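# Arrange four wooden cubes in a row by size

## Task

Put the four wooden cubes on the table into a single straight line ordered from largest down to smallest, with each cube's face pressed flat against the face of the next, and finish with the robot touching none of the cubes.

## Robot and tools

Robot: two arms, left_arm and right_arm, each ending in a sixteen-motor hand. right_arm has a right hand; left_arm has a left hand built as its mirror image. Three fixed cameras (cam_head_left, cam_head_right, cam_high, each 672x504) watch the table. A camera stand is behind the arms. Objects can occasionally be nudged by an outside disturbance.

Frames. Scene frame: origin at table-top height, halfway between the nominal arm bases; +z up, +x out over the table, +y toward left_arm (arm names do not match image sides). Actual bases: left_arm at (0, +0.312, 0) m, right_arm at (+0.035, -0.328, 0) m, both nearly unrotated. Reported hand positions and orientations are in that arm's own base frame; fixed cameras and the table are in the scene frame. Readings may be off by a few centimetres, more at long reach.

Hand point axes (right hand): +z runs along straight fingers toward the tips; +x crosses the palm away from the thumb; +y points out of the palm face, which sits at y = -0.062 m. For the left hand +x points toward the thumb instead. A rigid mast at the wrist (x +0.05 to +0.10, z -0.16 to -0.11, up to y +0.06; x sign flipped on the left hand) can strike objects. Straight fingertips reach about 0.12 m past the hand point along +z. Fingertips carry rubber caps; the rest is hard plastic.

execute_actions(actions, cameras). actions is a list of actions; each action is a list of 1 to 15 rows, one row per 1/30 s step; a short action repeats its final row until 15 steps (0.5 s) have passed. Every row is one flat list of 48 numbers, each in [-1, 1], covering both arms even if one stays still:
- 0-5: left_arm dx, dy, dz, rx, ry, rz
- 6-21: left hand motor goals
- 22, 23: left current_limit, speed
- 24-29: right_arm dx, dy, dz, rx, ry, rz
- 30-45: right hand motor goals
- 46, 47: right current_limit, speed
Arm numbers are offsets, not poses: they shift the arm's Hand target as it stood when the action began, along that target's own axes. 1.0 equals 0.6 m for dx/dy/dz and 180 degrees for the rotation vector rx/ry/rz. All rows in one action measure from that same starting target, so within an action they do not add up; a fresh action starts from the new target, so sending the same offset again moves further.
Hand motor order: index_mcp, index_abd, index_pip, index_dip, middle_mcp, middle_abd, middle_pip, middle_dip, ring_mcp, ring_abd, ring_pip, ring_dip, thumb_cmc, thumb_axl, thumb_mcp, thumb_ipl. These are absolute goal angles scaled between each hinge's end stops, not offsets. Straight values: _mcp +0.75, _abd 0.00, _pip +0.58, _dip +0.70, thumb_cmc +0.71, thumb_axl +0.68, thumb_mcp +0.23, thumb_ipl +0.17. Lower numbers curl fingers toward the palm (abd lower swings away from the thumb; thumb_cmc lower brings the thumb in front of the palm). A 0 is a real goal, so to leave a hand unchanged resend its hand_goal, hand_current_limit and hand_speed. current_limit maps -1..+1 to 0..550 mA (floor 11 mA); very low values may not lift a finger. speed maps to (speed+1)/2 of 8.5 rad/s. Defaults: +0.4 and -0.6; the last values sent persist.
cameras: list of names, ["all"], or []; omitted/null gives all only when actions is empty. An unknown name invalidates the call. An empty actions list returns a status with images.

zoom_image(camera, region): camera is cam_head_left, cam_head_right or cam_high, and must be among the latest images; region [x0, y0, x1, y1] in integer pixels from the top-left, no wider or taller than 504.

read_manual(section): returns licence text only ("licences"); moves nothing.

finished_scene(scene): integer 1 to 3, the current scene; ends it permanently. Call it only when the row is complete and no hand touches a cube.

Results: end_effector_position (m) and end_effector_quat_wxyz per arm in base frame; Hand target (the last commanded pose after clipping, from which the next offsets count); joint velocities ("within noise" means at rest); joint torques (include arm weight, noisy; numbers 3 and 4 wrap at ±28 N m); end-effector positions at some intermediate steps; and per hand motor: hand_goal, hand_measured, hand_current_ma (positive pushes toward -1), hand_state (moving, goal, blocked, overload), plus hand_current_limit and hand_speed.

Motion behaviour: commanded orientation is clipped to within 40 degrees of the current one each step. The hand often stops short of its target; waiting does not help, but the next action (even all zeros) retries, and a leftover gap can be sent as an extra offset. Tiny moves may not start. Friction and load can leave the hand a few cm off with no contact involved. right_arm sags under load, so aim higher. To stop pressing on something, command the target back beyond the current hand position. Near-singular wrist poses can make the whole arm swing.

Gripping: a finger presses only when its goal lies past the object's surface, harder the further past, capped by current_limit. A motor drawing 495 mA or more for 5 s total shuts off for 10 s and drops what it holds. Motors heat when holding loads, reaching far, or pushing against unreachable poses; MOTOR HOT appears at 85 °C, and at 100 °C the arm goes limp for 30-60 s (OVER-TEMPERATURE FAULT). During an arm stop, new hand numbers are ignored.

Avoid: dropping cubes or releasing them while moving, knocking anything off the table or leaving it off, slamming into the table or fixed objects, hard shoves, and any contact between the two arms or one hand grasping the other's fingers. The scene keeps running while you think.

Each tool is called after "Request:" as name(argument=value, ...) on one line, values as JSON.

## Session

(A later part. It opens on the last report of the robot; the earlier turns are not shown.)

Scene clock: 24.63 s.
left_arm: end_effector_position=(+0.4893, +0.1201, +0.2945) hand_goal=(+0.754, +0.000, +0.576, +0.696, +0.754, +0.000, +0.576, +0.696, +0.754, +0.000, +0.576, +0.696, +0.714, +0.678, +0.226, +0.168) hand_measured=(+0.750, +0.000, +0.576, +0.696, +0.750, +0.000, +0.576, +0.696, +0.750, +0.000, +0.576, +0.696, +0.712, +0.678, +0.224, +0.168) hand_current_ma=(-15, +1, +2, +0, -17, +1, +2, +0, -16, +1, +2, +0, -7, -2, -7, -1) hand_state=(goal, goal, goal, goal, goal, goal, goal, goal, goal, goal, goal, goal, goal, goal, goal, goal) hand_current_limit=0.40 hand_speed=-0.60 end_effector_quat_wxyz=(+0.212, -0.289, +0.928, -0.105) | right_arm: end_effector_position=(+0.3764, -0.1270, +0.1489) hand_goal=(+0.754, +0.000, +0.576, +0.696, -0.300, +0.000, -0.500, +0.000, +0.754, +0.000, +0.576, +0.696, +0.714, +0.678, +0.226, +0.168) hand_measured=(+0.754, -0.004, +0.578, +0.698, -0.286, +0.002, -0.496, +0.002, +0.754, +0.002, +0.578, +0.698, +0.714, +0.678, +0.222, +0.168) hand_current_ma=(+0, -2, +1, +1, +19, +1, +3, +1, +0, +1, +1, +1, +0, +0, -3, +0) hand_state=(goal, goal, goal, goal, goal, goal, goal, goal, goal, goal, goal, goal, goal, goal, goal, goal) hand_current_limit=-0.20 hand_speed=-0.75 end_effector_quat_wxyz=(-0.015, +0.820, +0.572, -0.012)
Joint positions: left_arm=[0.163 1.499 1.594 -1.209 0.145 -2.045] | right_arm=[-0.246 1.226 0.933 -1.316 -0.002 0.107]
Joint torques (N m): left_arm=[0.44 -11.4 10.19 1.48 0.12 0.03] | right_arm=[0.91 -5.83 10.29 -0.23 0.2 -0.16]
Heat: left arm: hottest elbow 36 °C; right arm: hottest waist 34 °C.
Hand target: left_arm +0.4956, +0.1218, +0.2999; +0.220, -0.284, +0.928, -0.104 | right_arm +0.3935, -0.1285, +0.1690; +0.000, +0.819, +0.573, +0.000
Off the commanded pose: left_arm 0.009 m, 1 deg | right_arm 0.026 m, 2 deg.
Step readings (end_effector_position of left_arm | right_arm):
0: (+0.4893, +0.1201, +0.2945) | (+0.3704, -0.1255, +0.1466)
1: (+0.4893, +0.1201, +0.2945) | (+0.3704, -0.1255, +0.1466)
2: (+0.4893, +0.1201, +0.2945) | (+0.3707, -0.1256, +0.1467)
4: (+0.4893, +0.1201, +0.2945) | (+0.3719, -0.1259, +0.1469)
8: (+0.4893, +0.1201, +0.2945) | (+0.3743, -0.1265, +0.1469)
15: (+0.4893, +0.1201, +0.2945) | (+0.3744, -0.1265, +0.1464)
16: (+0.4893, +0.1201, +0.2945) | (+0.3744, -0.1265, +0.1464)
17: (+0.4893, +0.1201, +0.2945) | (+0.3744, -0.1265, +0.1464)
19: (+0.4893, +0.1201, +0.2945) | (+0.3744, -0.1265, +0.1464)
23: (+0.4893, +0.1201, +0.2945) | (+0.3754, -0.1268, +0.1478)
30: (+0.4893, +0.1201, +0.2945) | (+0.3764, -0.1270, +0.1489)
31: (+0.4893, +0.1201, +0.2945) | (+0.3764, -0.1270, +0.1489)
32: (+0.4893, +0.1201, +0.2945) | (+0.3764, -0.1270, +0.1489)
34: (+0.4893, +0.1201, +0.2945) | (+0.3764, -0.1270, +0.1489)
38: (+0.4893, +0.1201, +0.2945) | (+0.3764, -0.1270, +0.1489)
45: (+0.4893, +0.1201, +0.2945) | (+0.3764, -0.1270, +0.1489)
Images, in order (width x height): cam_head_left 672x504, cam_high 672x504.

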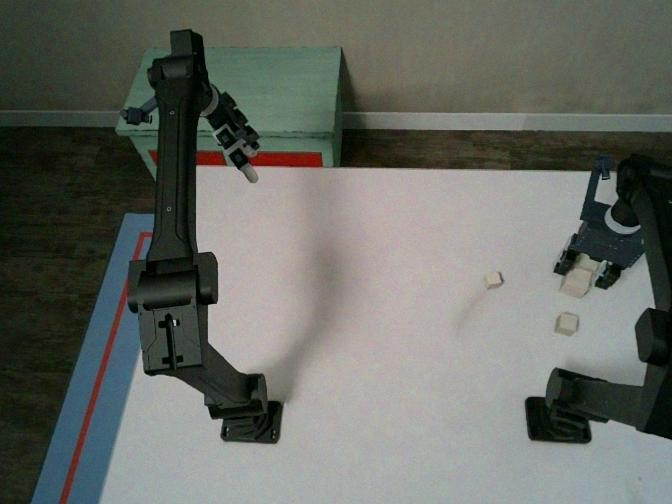

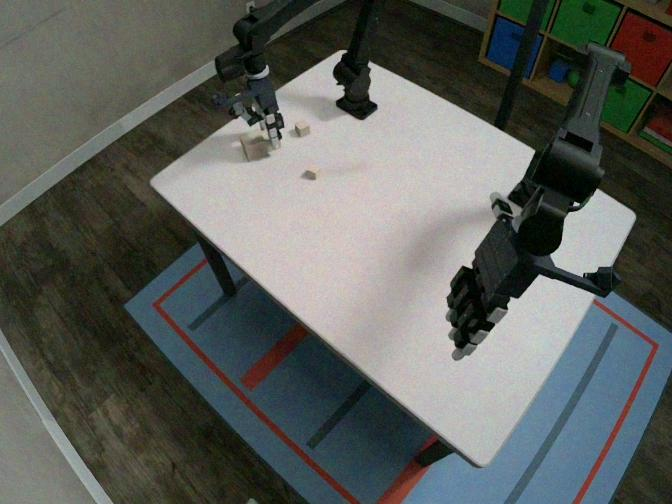

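Request:
execute_actions(actions=[[[0,0,0,0,0,0,0.754,0,0.576,0.696,0.754,0,0.576,0.696,0.754,0,0.576,0.696,0.714,0.678,0.226,0.168,0.4,-0.6,0,0,-0.03,0,0,0,0.754,0,0.576,0.696,-0.3,0,-0.5,0,0.754,0,0.576,0.696,0.714,0.678,0.226,0.168,-0.2,-0.75]],[[0,0,0,0,0,0,0.754,0,0.576,0.696,0.754,0,0.576,0.696,0.754,0,0.576,0.696,0.714,0.678,0.226,0.168,0.4,-0.6,0,0,-0.1,0,0,0,0.754,0,0.576,0.696,-0.3,0,-0.5,0,0.754,0,0.576,0.696,0.714,0.678,0.226,0.168,-0.2,-0.75]],[[0,0,0,0,0,0,0.754,0,0.576,0.696,0.754,0,0.576,0.696,0.754,0,0.576,0.696,0.714,0.678,0.226,0.168,0.4,-0.6,0.015,-0.105,0,0,0,-0.0183,0.754,0.135,0.576,0.696,0.754,-0.135,0.576,0.696,-0.3,0,-0.5,0,0.714,0.678,0.226,0.168,-0.1,-0.7]],[[0,0,0,0,0,0,0.754,0,0.576,0.696,0.754,0,0.576,0.696,0.754,0,0.576,0.696,0.714,0.678,0.226,0.168,0.4,-0.6,0.0215,-0.1045,0,0,0,-0.0183,0.754,0.135,0.576,0.696,0.754,-0.135,0.576,0.696,-0.3,0,-0.5,0,0.714,0.678,0.226,0.168,-0.1,-0.7]]], cameras=["all"])

Request:
zoom_image(camera="cam_high", region=[236, 86, 336, 161])

Request:
zoom_image(camera="cam_head_left", region=[530, 250, 630, 350])

Scene clock: 27.43 s.
left_arm: end_effector_position=(+0.4893, +0.1201, +0.2945) hand_goal=(+0.754, +0.000, +0.576, +0.696, +0.754, +0.000, +0.576, +0.696, +0.754, +0.000, +0.576, +0.696, +0.714, +0.678, +0.226, +0.168) hand_measured=(+0.750, +0.000, +0.576, +0.696, +0.750, +0.000, +0.576, +0.696, +0.750, +0.000, +0.576, +0.696, +0.712, +0.678, +0.224, +0.168) hand_current_ma=(-15, +1, +2, +0, -17, +1, +2, +0, -16, +1, +2, +0, -7, -2, -7, -1) hand_state=(goal, goal, goal, goal, goal, goal, goal, goal, goal, goal, goal, goal, goal, goal, goal, goal) hand_current_limit=0.40 hand_speed=-0.60 end_effector_quat_wxyz=(+0.212, -0.289, +0.928, -0.105) | right_arm: end_effector_position=(+0.2799, -0.0702, +0.2427) hand_goal=(+0.754, +0.136, +0.576, +0.696, +0.754, -0.134, +0.576, +0.696, -0.300, +0.000, -0.500, +0.000, +0.714, +0.678, +0.226, +0.168) hand_measured=(+0.752, +0.132, +0.578, +0.698, +0.750, -0.130, +0.572, +0.694, -0.282, +0.002, -0.496, +0.002, +0.714, +0.678, +0.222, +0.168) hand_current_ma=(-1, -2, +0, +1, -3, +2, -2, -1, +24, +1, +3, +1, +0, +0, -3, +0) hand_state=(goal, goal, goal, goal, goal, goal, goal, goal, goal, goal, goal, goal, goal, goal, goal, goal) hand_current_limit=-0.10 hand_speed=-0.70 end_effector_quat_wxyz=(-0.001, +0.786, +0.618, +0.001)
Joint positions: left_arm=[0.163 1.499 1.594 -1.209 0.145 -2.045] | right_arm=[-0.138 0.853 0.931 -1.649 -0.002 0.099]
Joint torques (N m): left_arm=[0.62 -11.34 10.19 1.46 0.11 0.03] | right_arm=[1.61 -2.37 7.98 -0.25 0.16 -0.11]
Heat: left arm: hottest elbow 37 °C; right arm: hottest waist 34 °C.
Hand target: left_arm +0.4956, +0.1218, +0.2999; +0.220, -0.284, +0.928, -0.104 | right_arm +0.2811, -0.0681, +0.2472; +0.000, +0.785, +0.619, +0.001
Off the commanded pose: left_arm 0.009 m, 1 deg | right_arm 0.005 m, 0 deg.
Step readings (end_effector_position of left_arm | right_arm):
0: (+0.4893, +0.1201, +0.2945) | (+0.3764, -0.1270, +0.1489)
1: (+0.4893, +0.1201, +0.2945) | (+0.3764, -0.1271, +0.1491)
2: (+0.4893, +0.1201, +0.2945) | (+0.3761, -0.1270, +0.1496)
4: (+0.4893, +0.1201, +0.2945) | (+0.3753, -0.1268, +0.1523)
8: (+0.4893, +0.1201, +0.2945) | (+0.3780, -0.1275, +0.1601)
15: (+0.4893, +0.1201, +0.2945) | (+0.3788, -0.1276, +0.1631)
16: (+0.4893, +0.1201, +0.2945) | (+0.3784, -0.1276, +0.1633)
17: (+0.4893, +0.1201, +0.2945) | (+0.3768, -0.1272, +0.1650)
19: (+0.4893, +0.1201, +0.2945) | (+0.3742, -0.1265, +0.1747)
23: (+0.4893, +0.1201, +0.2945) | (+0.3805, -0.1281, +0.2075)
30: (+0.4893, +0.1201, +0.2945) | (+0.3832, -0.1287, +0.2284)
31: (+0.4893, +0.1201, +0.2945) | (+0.3824, -0.1284, +0.2283)
32: (+0.4893, +0.1201, +0.2945) | (+0.3810, -0.1277, +0.2284)
34: (+0.4893, +0.1201, +0.2945) | (+0.3717, -0.1228, +0.2280)
38: (+0.4893, +0.1201, +0.2945) | (+0.3451, -0.1092, +0.2333)
45: (+0.4893, +0.1201, +0.2945) | (+0.3363, -0.1028, +0.2450)
46: (+0.4893, +0.1201, +0.2945) | (+0.3357, -0.1024, +0.2443)
47: (+0.4893, +0.1201, +0.2945) | (+0.3332, -0.1006, +0.2426)
49: (+0.4893, +0.1201, +0.2945) | (+0.3203, -0.0944, +0.2363)
53: (+0.4893, +0.1201, +0.2945) | (+0.2896, -0.0793, +0.2332)
60: (+0.4893, +0.1201, +0.2945) | (+0.2802, -0.0710, +0.2429)

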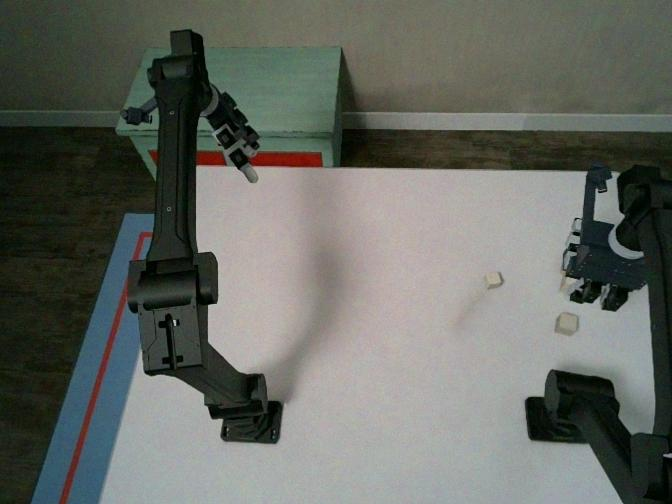

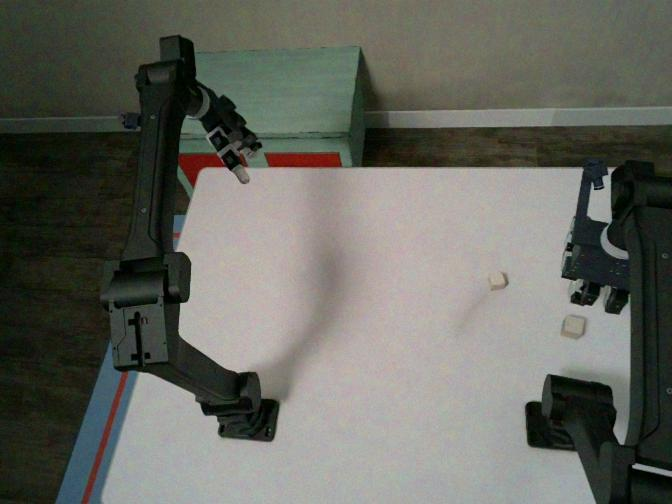

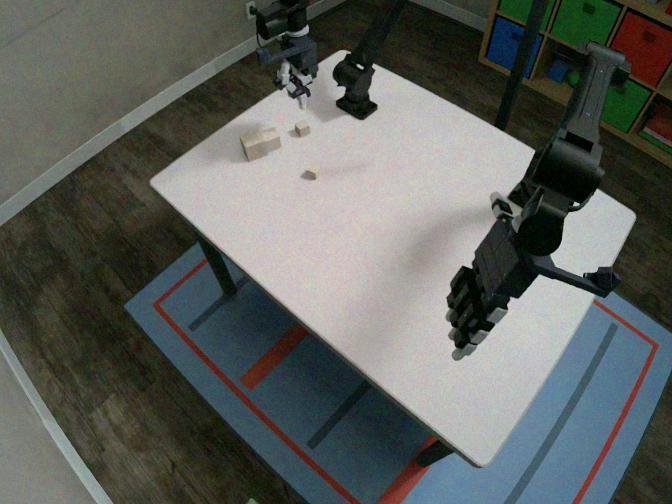

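Scaled by 5.040 from the camera's 672x504 image, which has a finer 960x720 frame.

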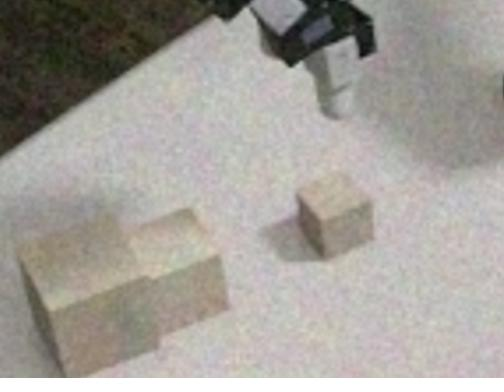

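Scaled by 5.040 from the camera's 672x504 image, which has a finer 960x720 frame.

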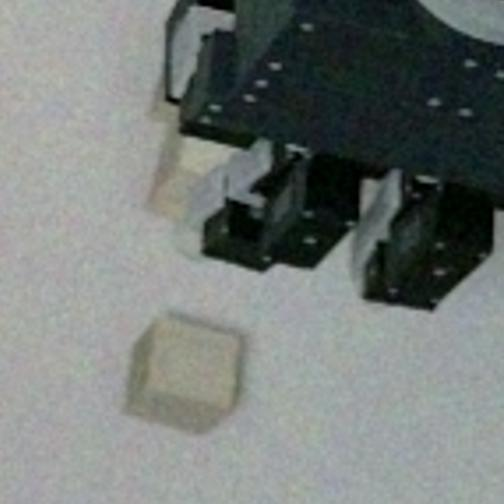

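Request:
zoom_image(camera="cam_high", region=[234, 118, 290, 166])

Scaled by 9.000 from the camera's 672x504 image, which has a finer 960x720 frame.

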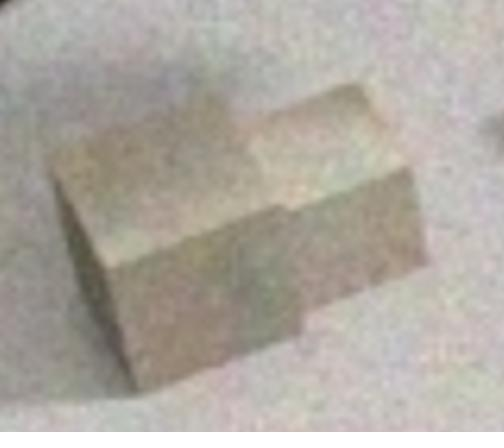

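Request:
execute_actions(actions=[[[0,0,0,0,0,0,0.754,0,0.576,0.696,0.754,0,0.576,0.696,0.754,0,0.576,0.696,0.714,0.678,0.226,0.168,0.4,-0.6,0,0.002,0.1,0,0,0,0.754,0.135,0.576,0.696,0.754,-0.135,0.576,0.696,-0.3,0,-0.5,0,0.714,0.678,0.226,0.168,-0.1,-0.7]]], cameras=["all"])

Request:
zoom_image(camera="cam_high", region=[272, 86, 336, 146])

Request:
zoom_image(camera="cam_head_left", region=[540, 275, 615, 350])

Request:
zoom_image(camera="cam_head_right", region=[540, 275, 615, 350])

Scene clock: 28.90 s.
left_arm: end_effector_position=(+0.4893, +0.1201, +0.2945) hand_goal=(+0.754, +0.000, +0.576, +0.696, +0.754, +0.000, +0.576, +0.696, +0.754, +0.000, +0.576, +0.696, +0.714, +0.678, +0.226, +0.168) hand_measured=(+0.750, +0.000, +0.576, +0.696, +0.750, +0.000, +0.576, +0.696, +0.750, +0.000, +0.576, +0.696, +0.712, +0.678, +0.224, +0.168) hand_current_ma=(-15, +1, +2, +0, -17, +1, +2, +0, -16, +1, +2, +0, -7, -2, -7, -1) hand_state=(goal, goal, goal, goal, goal, goal, goal, goal, goal, goal, goal, goal, goal, goal, goal, goal) hand_current_limit=0.40 hand_speed=-0.60 end_effector_quat_wxyz=(+0.212, -0.289, +0.928, -0.105) | right_arm: end_effector_position=(+0.2750, -0.0695, +0.1807) hand_goal=(+0.754, +0.136, +0.576, +0.696, +0.754, -0.134, +0.576, +0.696, -0.300, +0.000, -0.500, +0.000, +0.714, +0.678, +0.226, +0.168) hand_measured=(+0.752, +0.132, +0.578, +0.698, +0.750, -0.130, +0.572, +0.694, -0.286, +0.002, -0.496, +0.002, +0.714, +0.678, +0.222, +0.168) hand_current_ma=(-1, -2, +0, +1, -2, +2, -2, -1, +17, +1, +3, +1, +0, +0, -3, +0) hand_state=(goal, goal, goal, goal, goal, goal, goal, goal, goal, goal, goal, goal, goal, goal, goal, goal) hand_current_limit=-0.10 hand_speed=-0.70 end_effector_quat_wxyz=(-0.009, +0.786, +0.618, -0.007)
Joint positions: left_arm=[0.163 1.499 1.594 -1.209 0.145 -2.045] | right_arm=[-0.138 0.855 0.774 -1.512 -0.002 0.099]
Joint torques (N m): left_arm=[0.62 -11.34 10.21 1.51 0.12 0.03] | right_arm=[1.38 -2.49 8.1 0.47 0.17 -0.08]
Heat: left arm: hottest elbow 37 °C; right arm: hottest waist 34 °C.
Hand target: left_arm +0.4956, +0.1218, +0.2999; +0.220, -0.284, +0.928, -0.104 | right_arm +0.2823, -0.0683, +0.1871; +0.000, +0.785, +0.619, +0.001
Off the commanded pose: left_arm 0.009 m, 1 deg | right_arm 0.010 m, 1 deg.
Step readings (end_effector_position of left_arm | right_arm):
0: (+0.4893, +0.1201, +0.2945) | (+0.2799, -0.0702, +0.2427)
1: (+0.4893, +0.1201, +0.2945) | (+0.2797, -0.0701, +0.2421)
2: (+0.4893, +0.1201, +0.2945) | (+0.2799, -0.0701, +0.2394)
4: (+0.4893, +0.1201, +0.2945) | (+0.2798, -0.0701, +0.2243)
8: (+0.4893, +0.1201, +0.2945) | (+0.2705, -0.0688, +0.1873)
15: (+0.4893, +0.1201, +0.2945) | (+0.2741, -0.0693, +0.1804)

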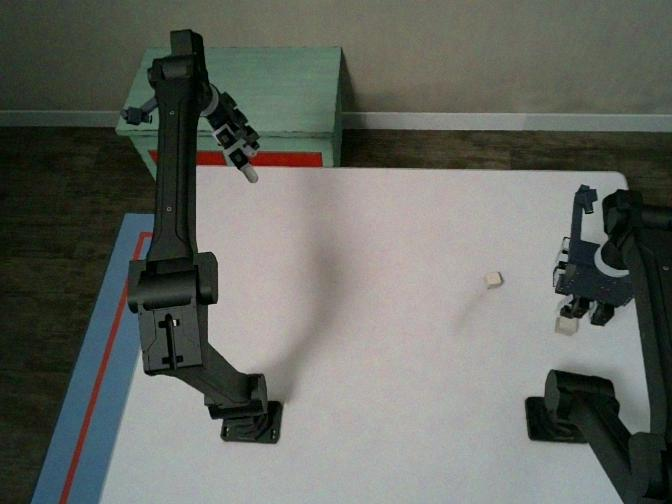

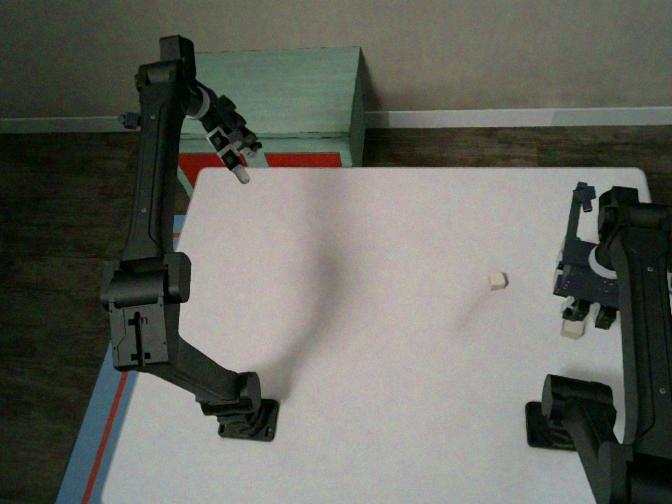

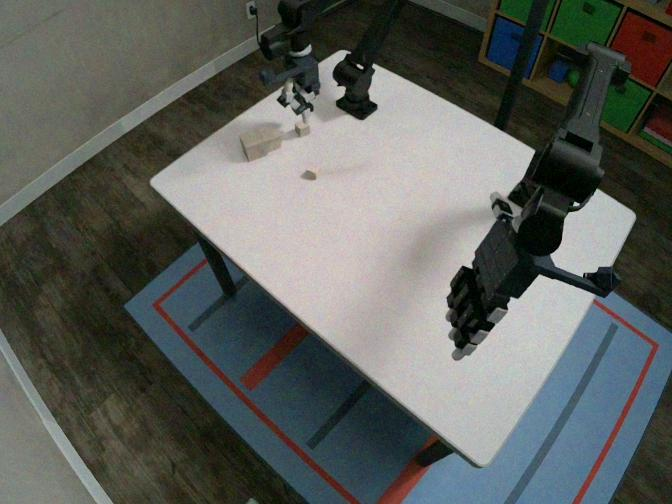

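Scaled by 7.875 from the camera's 672x504 image, which has a finer 960x720 frame.

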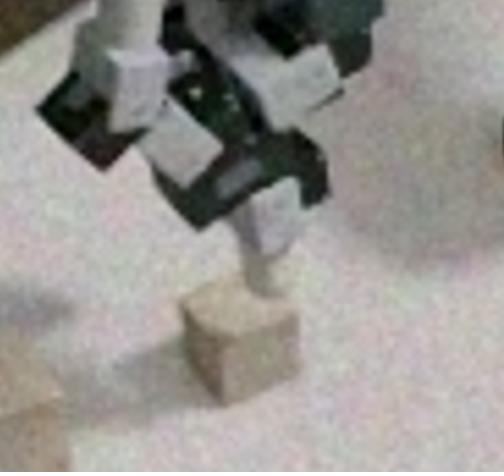

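Scaled by 6.720 from the camera's 672x504 image, which has a finer 960x720 frame.

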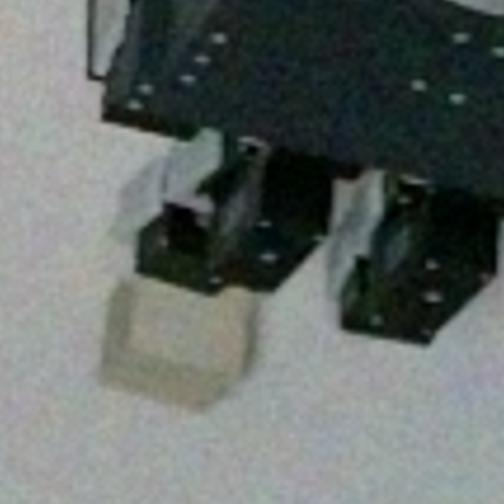

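Scaled by 6.720 from the camera's 672x504 image, which has a finer 960x720 frame.

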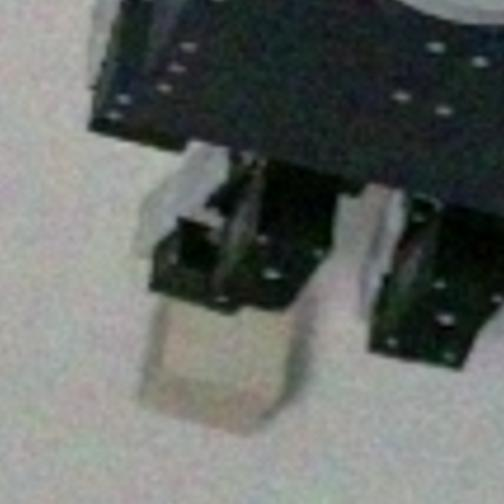

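Request:
execute_actions(actions=[[[0,0,0,0,0,0,0.754,0,0.576,0.696,0.754,0,0.576,0.696,0.754,0,0.576,0.696,0.714,0.678,0.226,0.168,0.4,-0.6,0.019,-0.005,0.03,0,0,0,0.754,0.135,0.576,0.696,0.754,-0.135,0.576,0.696,-0.3,0,-0.5,0,0.714,0.678,0.226,0.168,-0.1,-0.7]]], cameras=["all"])

Request:
zoom_image(camera="cam_high", region=[272, 86, 336, 146])

Request:
zoom_image(camera="cam_head_left", region=[540, 275, 615, 350])

Scene clock: 30.23 s.
left_arm: end_effector_position=(+0.4893, +0.1201, +0.2945) hand_goal=(+0.754, +0.000, +0.576, +0.696, +0.754, +0.000, +0.576, +0.696, +0.754, +0.000, +0.576, +0.696, +0.714, +0.678, +0.226, +0.168) hand_measured=(+0.750, +0.000, +0.576, +0.696, +0.750, +0.000, +0.576, +0.696, +0.750, +0.000, +0.576, +0.696, +0.712, +0.678, +0.224, +0.168) hand_current_ma=(-15, +1, +2, +0, -17, +1, +2, +0, -16, +1, +2, +0, -7, -2, -7, -1) hand_state=(goal, goal, goal, goal, goal, goal, goal, goal, goal, goal, goal, goal, goal, goal, goal, goal) hand_current_limit=0.40 hand_speed=-0.60 end_effector_quat_wxyz=(+0.212, -0.289, +0.928, -0.105) | right_arm: end_effector_position=(+0.2763, -0.0576, +0.1650) hand_goal=(+0.754, +0.136, +0.576, +0.696, +0.754, -0.134, +0.576, +0.696, -0.300, +0.000, -0.500, +0.000, +0.714, +0.678, +0.226, +0.168) hand_measured=(+0.752, +0.132, +0.578, +0.698, +0.750, -0.130, +0.572, +0.694, -0.286, +0.002, -0.496, +0.002, +0.714, +0.678, +0.222, +0.168) hand_current_ma=(-1, -2, +0, +1, -2, +2, -2, -1, +17, +1, +3, +1, +0, +0, -3, +0) hand_state=(goal, goal, goal, goal, goal, goal, goal, goal, goal, goal, goal, goal, goal, goal, goal, goal) hand_current_limit=-0.10 hand_speed=-0.70 end_effector_quat_wxyz=(-0.007, +0.784, +0.620, -0.005)
Joint positions: left_arm=[0.163 1.499 1.594 -1.209 0.145 -2.045] | right_arm=[-0.081 0.855 0.732 -1.464 -0.004 0.152]
Joint torques (N m): left_arm=[0.5 -11.28 10.18 1.48 0.13 0.02] | right_arm=[1.14 -1.73 7.8 0.61 0.2 -0.07]
Heat: left arm: hottest elbow 37 °C; right arm: hottest waist 34 °C.
Hand target: left_arm +0.4956, +0.1218, +0.2999; +0.220, -0.284, +0.928, -0.104 | right_arm +0.2820, -0.0565, +0.1691; +0.000, +0.785, +0.619, +0.001
Off the commanded pose: left_arm 0.009 m, 1 deg | right_arm 0.007 m, 1 deg.
Step readings (end_effector_position of left_arm | right_arm):
0: (+0.4893, +0.1201, +0.2945) | (+0.2750, -0.0695, +0.1807)
1: (+0.4893, +0.1201, +0.2945) | (+0.2751, -0.0694, +0.1807)
2: (+0.4893, +0.1201, +0.2945) | (+0.2760, -0.0686, +0.1802)
4: (+0.4893, +0.1201, +0.2945) | (+0.2776, -0.0657, +0.1769)
8: (+0.4893, +0.1201, +0.2945) | (+0.2762, -0.0577, +0.1669)
15: (+0.4893, +0.1201, +0.2945) | (+0.2763, -0.0572, +0.1649)

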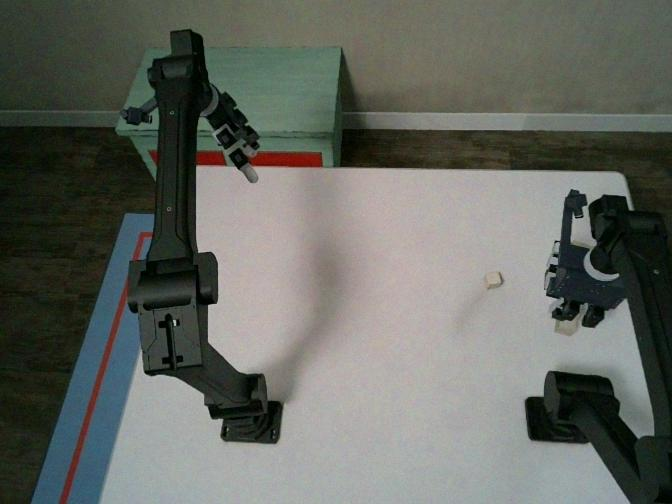

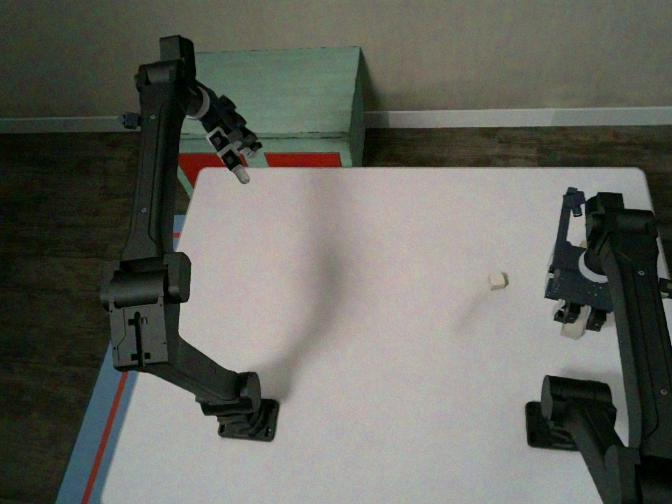

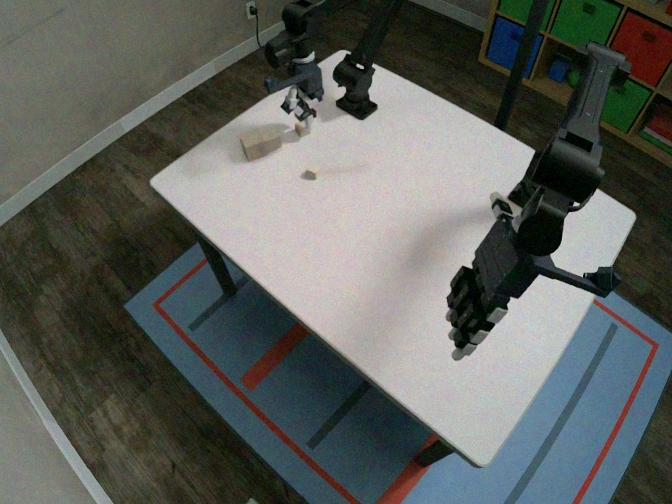

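Scaled by 7.875 from the camera's 672x504 image, which has a finer 960x720 frame.

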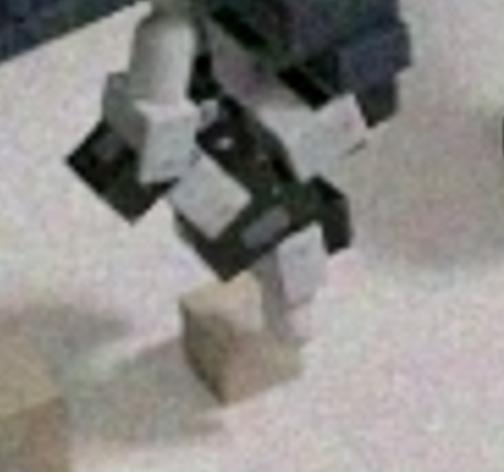

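Scaled by 6.720 from the camera's 672x504 image, which has a finer 960x720 frame.

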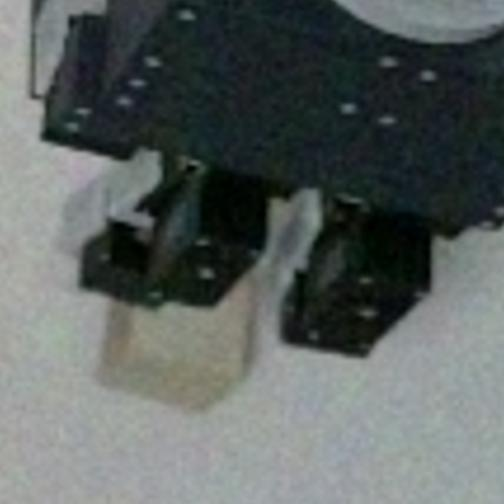

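Request:
execute_actions(actions=[[[0,0,0,0,0,0,0.754,0,0.576,0.696,0.754,0,0.576,0.696,0.754,0,0.576,0.696,0.714,0.678,0.226,0.168,0.4,-0.6,0,0,0.03,0,0,0,0.754,0.135,0.576,0.696,0.754,-0.135,0.576,0.696,-0.3,0,-0.5,0,0.714,0.678,0.226,0.168,-0.1,-0.7]],[[0,0,0,0,0,0,0.754,0,0.576,0.696,0.754,0,0.576,0.696,0.754,0,0.576,0.696,0.714,0.678,0.226,0.168,0.4,-0.6,0,0,0.025,0,0,0,0.754,0.135,0.576,0.696,0.754,-0.135,0.576,0.696,-0.3,0,-0.5,0,0.714,0.678,0.226,0.168,-0.1,-0.7]]], cameras=["all"])

Request:
zoom_image(camera="cam_high", region=[272, 96, 336, 156])

Request:
zoom_image(camera="cam_head_left", region=[540, 275, 615, 350])

Scene clock: 31.73 s.
left_arm: end_effector_position=(+0.4893, +0.1201, +0.2945) hand_goal=(+0.754, +0.000, +0.576, +0.696, +0.754, +0.000, +0.576, +0.696, +0.754, +0.000, +0.576, +0.696, +0.714, +0.678, +0.226, +0.168) hand_measured=(+0.750, +0.000, +0.576, +0.696, +0.750, +0.000, +0.576, +0.696, +0.750, +0.000, +0.576, +0.696, +0.712, +0.678, +0.224, +0.168) hand_current_ma=(-15, +1, +2, +0, -17, +1, +2, +0, -16, +1, +2, +0, -7, -2, -7, -1) hand_state=(goal, goal, goal, goal, goal, goal, goal, goal, goal, goal, goal, goal, goal, goal, goal, goal) hand_current_limit=0.40 hand_speed=-0.60 end_effector_quat_wxyz=(+0.212, -0.289, +0.928, -0.105) | right_arm: end_effector_position=(+0.2762, -0.0576, +0.1327) hand_goal=(+0.754, +0.136, +0.576, +0.696, +0.754, -0.134, +0.576, +0.696, -0.300, +0.000, -0.500, +0.000, +0.714, +0.678, +0.226, +0.168) hand_measured=(+0.752, +0.134, +0.578, +0.698, +0.750, -0.130, +0.572, +0.694, -0.286, +0.002, -0.496, +0.002, +0.714, +0.678, +0.222, +0.168) hand_current_ma=(-1, -1, +0, +1, -2, +2, -2, -1, +17, +1, +3, +1, +0, +0, -3, +0) hand_state=(goal, goal, goal, goal, goal, goal, goal, goal, goal, goal, goal, goal, goal, goal, goal, goal) hand_current_limit=-0.10 hand_speed=-0.70 end_effector_quat_wxyz=(-0.006, +0.785, +0.620, -0.004)
Joint positions: left_arm=[0.163 1.499 1.594 -1.209 0.145 -2.045] | right_arm=[-0.081 0.872 0.654 -1.368 -0.004 0.153]
Joint torques (N m): left_arm=[0.5 -11.52 10.18 1.48 0.12 0.03] | right_arm=[1.26 -2.32 7.45 0.53 0.21 -0.1]
Heat: left arm: hottest elbow 37 °C; right arm: hottest waist 34 °C.
Hand target: left_arm +0.4956, +0.1218, +0.2999; +0.220, -0.284, +0.928, -0.104 | right_arm +0.2821, -0.0564, +0.1361; +0.000, +0.785, +0.619, +0.001
Off the commanded pose: left_arm 0.009 m, 1 deg | right_arm 0.007 m, 1 deg.
Step readings (end_effector_position of left_arm | right_arm):
0: (+0.4893, +0.1201, +0.2945) | (+0.2763, -0.0577, +0.1650)
1: (+0.4893, +0.1201, +0.2945) | (+0.2763, -0.0577, +0.1649)
2: (+0.4893, +0.1201, +0.2945) | (+0.2769, -0.0577, +0.1642)
4: (+0.4893, +0.1201, +0.2945) | (+0.2779, -0.0578, +0.1603)
8: (+0.4893, +0.1201, +0.2945) | (+0.2752, -0.0576, +0.1499)
15: (+0.4893, +0.1201, +0.2945) | (+0.2759, -0.0575, +0.1473)
16: (+0.4893, +0.1201, +0.2945) | (+0.2761, -0.0576, +0.1472)
17: (+0.4893, +0.1201, +0.2945) | (+0.2766, -0.0576, +0.1467)
19: (+0.4893, +0.1201, +0.2945) | (+0.2777, -0.0577, +0.1437)
23: (+0.4893, +0.1201, +0.2945) | (+0.2758, -0.0575, +0.1352)
30: (+0.4893, +0.1201, +0.2945) | (+0.2760, -0.0576, +0.1327)

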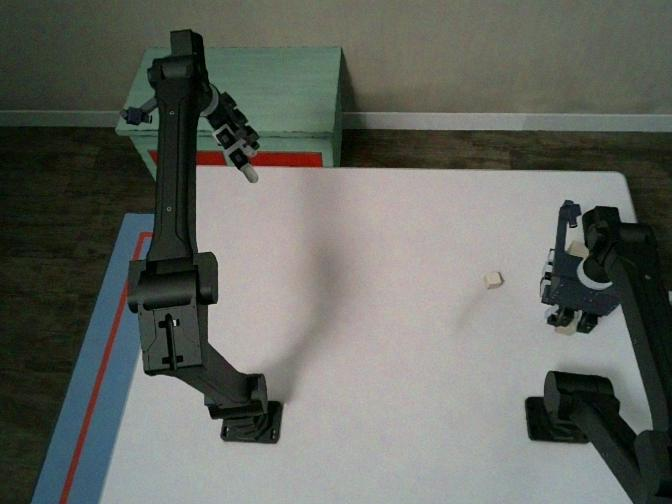

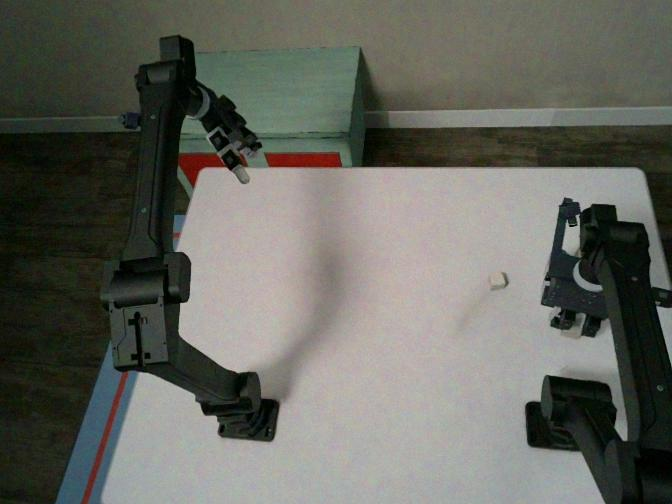

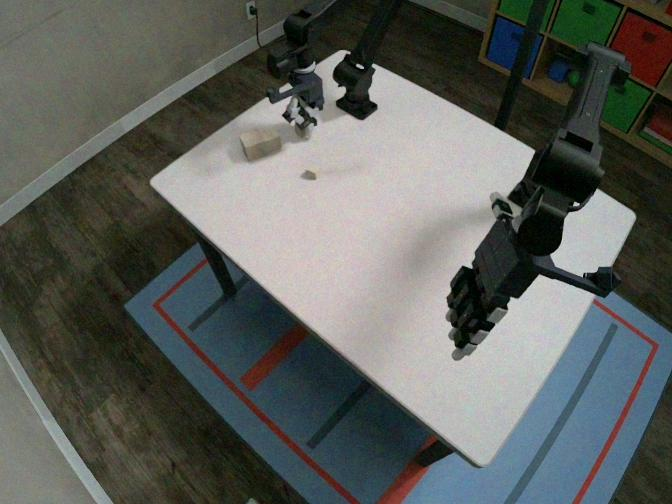

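Scaled by 7.875 from the camera's 672x504 image, which has a finer 960x720 frame.

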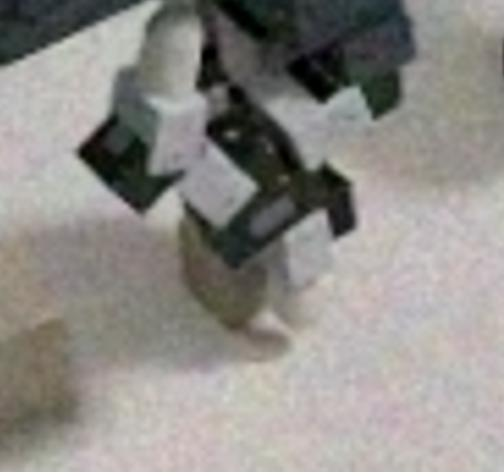

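Scaled by 6.720 from the camera's 672x504 image, which has a finer 960x720 frame.

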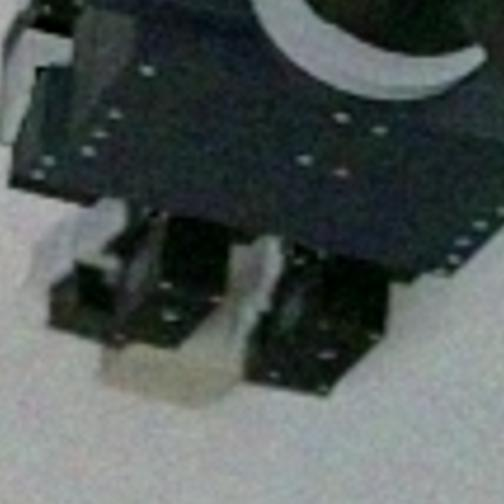

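Request:
execute_actions(actions=[[[0,0,0,0,0,0,0.754,0,0.576,0.696,0.754,0,0.576,0.696,0.754,0,0.576,0.696,0.714,0.678,0.226,0.168,0.4,-0.6,0,0,0,0,0,0,0.754,0.06,0.576,0.696,0.754,-0.06,0.576,0.696,-0.3,0,-0.5,0,0.714,0.678,0.226,0.168,-0.2,-0.85]],[[0,0,0,0,0,0,0.754,0,0.576,0.696,0.754,0,0.576,0.696,0.754,0,0.576,0.696,0.714,0.678,0.226,0.168,0.4,-0.6,0,0,0,0,0,0,0.754,-0.02,0.576,0.696,0.754,0.02,0.576,0.696,-0.3,0,-0.5,0,0.714,0.678,0.226,0.168,-0.2,-0.85]]], cameras=["cam_head_left","cam_high"])

Request:
zoom_image(camera="cam_high", region=[272, 96, 336, 156])

Request:
zoom_image(camera="cam_head_left", region=[540, 275, 615, 350])

Scene clock: 33.10 s.
left_arm: end_effector_position=(+0.4893, +0.1201, +0.2945) hand_goal=(+0.754, +0.000, +0.576, +0.696, +0.754, +0.000, +0.576, +0.696, +0.754, +0.000, +0.576, +0.696, +0.714, +0.678, +0.226, +0.168) hand_measured=(+0.750, +0.000, +0.576, +0.696, +0.750, +0.000, +0.576, +0.696, +0.750, +0.000, +0.576, +0.696, +0.712, +0.678, +0.224, +0.168) hand_current_ma=(-15, +1, +2, +0, -17, +1, +2, +0, -16, +1, +2, +0, -7, -2, -7, -1) hand_state=(goal, goal, goal, goal, goal, goal, goal, goal, goal, goal, goal, goal, goal, goal, goal, goal) hand_current_limit=0.40 hand_speed=-0.60 end_effector_quat_wxyz=(+0.212, -0.289, +0.928, -0.105) | right_arm: end_effector_position=(+0.2762, -0.0577, +0.1327) hand_goal=(+0.754, -0.020, +0.576, +0.696, +0.754, +0.020, +0.576, +0.696, -0.300, +0.000, -0.500, +0.000, +0.714, +0.678, +0.226, +0.168) hand_measured=(+0.752, +0.056, +0.578, +0.698, +0.750, -0.056, +0.572, +0.694, -0.286, +0.002, -0.496, +0.002, +0.714, +0.678, +0.222, +0.168) hand_current_ma=(-1, +155, +0, +1, -2, -155, -2, -1, +17, +1, +3, +1, +0, +0, -3, +0) hand_state=(goal, blocked, goal, goal, goal, blocked, goal, goal, goal, goal, goal, goal, goal, goal, goal, goal) hand_current_limit=-0.20 hand_speed=-0.85 end_effector_quat_wxyz=(-0.006, +0.785, +0.620, -0.004)
Joint positions: left_arm=[0.163 1.499 1.594 -1.209 0.145 -2.045] | right_arm=[-0.081 0.872 0.654 -1.368 -0.003 0.153]
Joint torques (N m): left_arm=[0.5 -11.34 10.21 1.5 0.12 0.02] | right_arm=[1.2 -2.37 7.68 0.62 0.24 -0.09]
Heat: left arm: hottest elbow 37 °C; right arm: hottest waist 34 °C.
Hand target: left_arm +0.4956, +0.1218, +0.2999; +0.220, -0.284, +0.928, -0.104 | right_arm +0.2821, -0.0565, +0.1361; +0.000, +0.785, +0.620, +0.001
Off the commanded pose: left_arm 0.009 m, 1 deg | right_arm 0.007 m, 1 deg.
Step readings (end_effector_position of left_arm | right_arm):
0: (+0.4893, +0.1201, +0.2945) | (+0.2762, -0.0576, +0.1327)
1: (+0.4893, +0.1201, +0.2945) | (+0.2762, -0.0576, +0.1327)
2: (+0.4893, +0.1201, +0.2945) | (+0.2762, -0.0577, +0.1327)
4: (+0.4893, +0.1201, +0.2945) | (+0.2762, -0.0577, +0.1327)
8: (+0.4893, +0.1201, +0.2945) | (+0.2762, -0.0577, +0.1327)
15: (+0.4893, +0.1201, +0.2945) | (+0.2762, -0.0577, +0.1327)
16: (+0.4893, +0.1201, +0.2945) | (+0.2762, -0.0577, +0.1327)
17: (+0.4893, +0.1201, +0.2945) | (+0.2762, -0.0577, +0.1327)
19: (+0.4893, +0.1201, +0.2945) | (+0.2762, -0.0577, +0.1327)
23: (+0.4893, +0.1201, +0.2945) | (+0.2762, -0.0577, +0.1327)
30: (+0.4893, +0.1201, +0.2945) | (+0.2762, -0.0577, +0.1327)
Images, in order (width x height): cam_head_left 672x504, cam_high 672x504.

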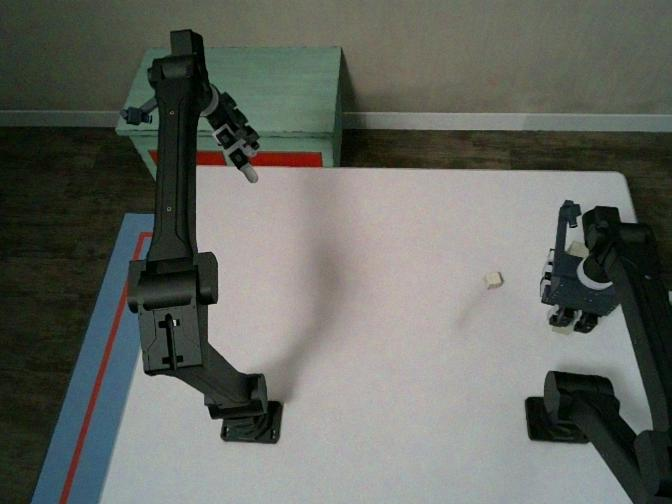

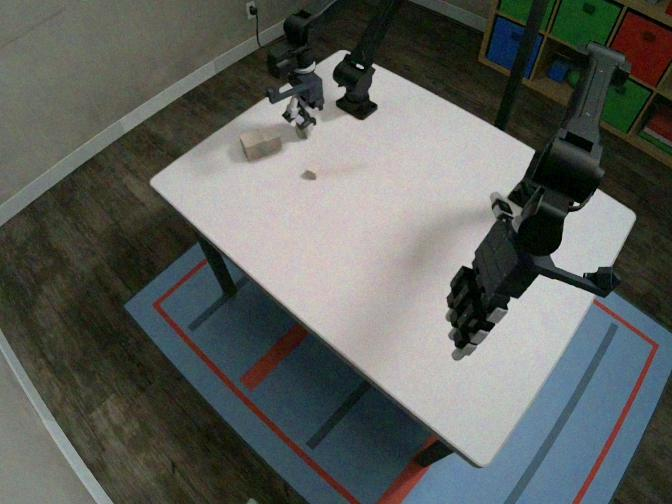

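Scaled by 7.875 from the camera's 672x504 image, which has a finer 960x720 frame.

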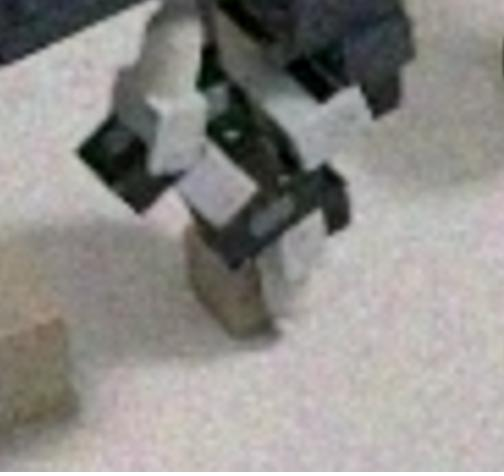

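Scaled by 6.720 from the camera's 672x504 image, which has a finer 960x720 frame.

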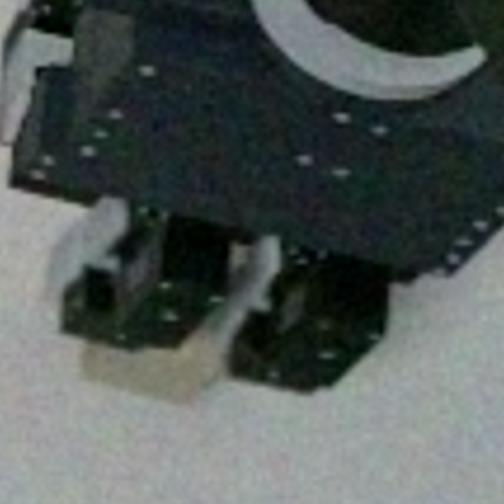

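Request:
execute_actions(actions=[[[0,0,0,0,0,0,0.754,0,0.576,0.696,0.754,0,0.576,0.696,0.754,0,0.576,0.696,0.714,0.678,0.226,0.168,0.4,-0.6,-0.0099,0.0355,-0.018,0,0,0.0115,0.754,-0.02,0.576,0.696,0.754,0.02,0.576,0.696,-0.3,0,-0.5,0,0.714,0.678,0.226,0.168,-0.2,-0.85]],[[0,0,0,0,0,0,0.754,0,0.576,0.696,0.754,0,0.576,0.696,0.754,0,0.576,0.696,0.714,0.678,0.226,0.168,0.4,-0.6,-0.0087,0.0355,-0.016,0,0,0.0115,0.754,-0.02,0.576,0.696,0.754,0.02,0.576,0.696,-0.3,0,-0.5,0,0.714,0.678,0.226,0.168,-0.2,-0.85]]], cameras=["cam_head_left","cam_high"])

Request:
zoom_image(camera="cam_high", region=[248, 96, 328, 156])

Request:
zoom_image(camera="cam_head_left", region=[540, 265, 615, 340])

Scene clock: 34.83 s.
left_arm: end_effector_position=(+0.4893, +0.1201, +0.2945) hand_goal=(+0.754, +0.000, +0.576, +0.696, +0.754, +0.000, +0.576, +0.696, +0.754, +0.000, +0.576, +0.696, +0.714, +0.678, +0.226, +0.168) hand_measured=(+0.750, +0.000, +0.576, +0.696, +0.750, +0.000, +0.576, +0.696, +0.750, +0.000, +0.576, +0.696, +0.712, +0.678, +0.224, +0.168) hand_current_ma=(-15, +1, +2, +0, -17, +1, +2, +0, -16, +1, +2, +0, -7, -2, -7, -1) hand_state=(goal, goal, goal, goal, goal, goal, goal, goal, goal, goal, goal, goal, goal, goal, goal, goal) hand_current_limit=0.40 hand_speed=-0.60 end_effector_quat_wxyz=(+0.212, -0.289, +0.928, -0.105) | right_arm: end_effector_position=(+0.3016, -0.0711, +0.1347) hand_goal=(+0.754, -0.020, +0.576, +0.696, +0.754, +0.020, +0.576, +0.696, -0.300, +0.000, -0.500, +0.000, +0.714, +0.678, +0.226, +0.168) hand_measured=(+0.754, +0.054, +0.578, +0.698, +0.754, -0.056, +0.578, +0.698, -0.286, +0.002, -0.496, +0.002, +0.714, +0.678, +0.222, +0.168) hand_current_ma=(+0, +153, +1, +1, +0, -155, +1, +1, +17, +1, +3, +1, +0, +0, -3, +0) hand_state=(goal, blocked, goal, goal, goal, blocked, goal, goal, goal, goal, goal, goal, goal, goal, goal, goal) hand_current_limit=-0.20 hand_speed=-0.85 end_effector_quat_wxyz=(-0.020, +0.800, +0.599, -0.018)
Joint positions: left_arm=[0.163 1.499 1.594 -1.209 0.145 -2.045] | right_arm=[-0.112 0.994 0.733 -1.363 -0.003 0.173]
Joint torques (N m): left_arm=[0.38 -11.46 10.22 1.48 0.12 0.03] | right_arm=[-0.5 -3.19 10.55 0.42 0.22 -0.01]
Heat: left arm: hottest elbow 37 °C; right arm: hottest waist 34 °C.
Hand target: left_arm +0.4956, +0.1218, +0.2999; +0.220, -0.284, +0.928, -0.104 | right_arm +0.3205, -0.0779, +0.1564; +0.000, +0.807, +0.591, +0.001
Off the commanded pose: left_arm 0.009 m, 1 deg | right_arm 0.030 m, 3 deg.
Step readings (end_effector_position of left_arm | right_arm):
0: (+0.4893, +0.1201, +0.2945) | (+0.2762, -0.0577, +0.1327)
1: (+0.4893, +0.1201, +0.2945) | (+0.2762, -0.0577, +0.1326)
2: (+0.4893, +0.1201, +0.2945) | (+0.2761, -0.0577, +0.1320)
4: (+0.4893, +0.1201, +0.2945) | (+0.2780, -0.0582, +0.1316)
8: (+0.4893, +0.1201, +0.2945) | (+0.2828, -0.0600, +0.1305)
15: (+0.4893, +0.1201, +0.2945) | (+0.2843, -0.0609, +0.1303)
16: (+0.4893, +0.1201, +0.2945) | (+0.2845, -0.0611, +0.1305)
17: (+0.4893, +0.1201, +0.2945) | (+0.2852, -0.0615, +0.1308)
19: (+0.4893, +0.1201, +0.2945) | (+0.2894, -0.0637, +0.1327)
23: (+0.4893, +0.1201, +0.2945) | (+0.2998, -0.0694, +0.1360)
30: (+0.4893, +0.1201, +0.2945) | (+0.3016, -0.0710, +0.1347)
Images, in order (width x height): cam_head_left 672x504, cam_high 672x504.

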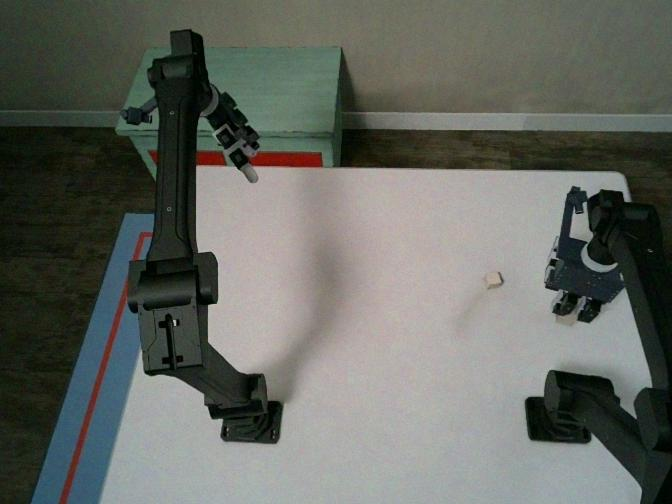

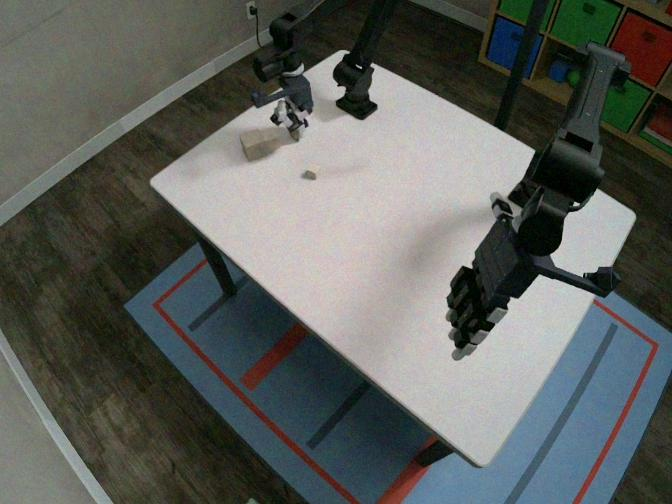

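Scaled by 6.300 from the camera's 672x504 image, which has a finer 960x720 frame.

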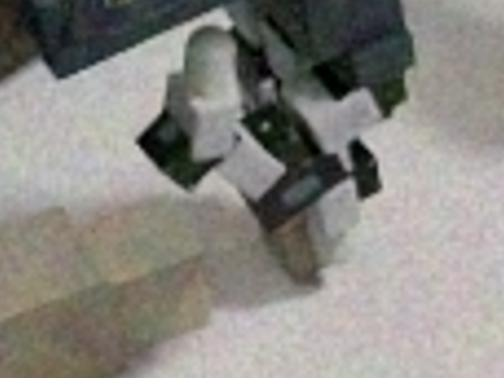

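Scaled by 6.720 from the camera's 672x504 image, which has a finer 960x720 frame.

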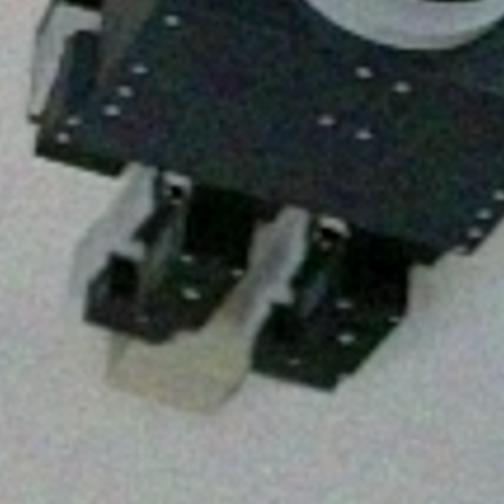

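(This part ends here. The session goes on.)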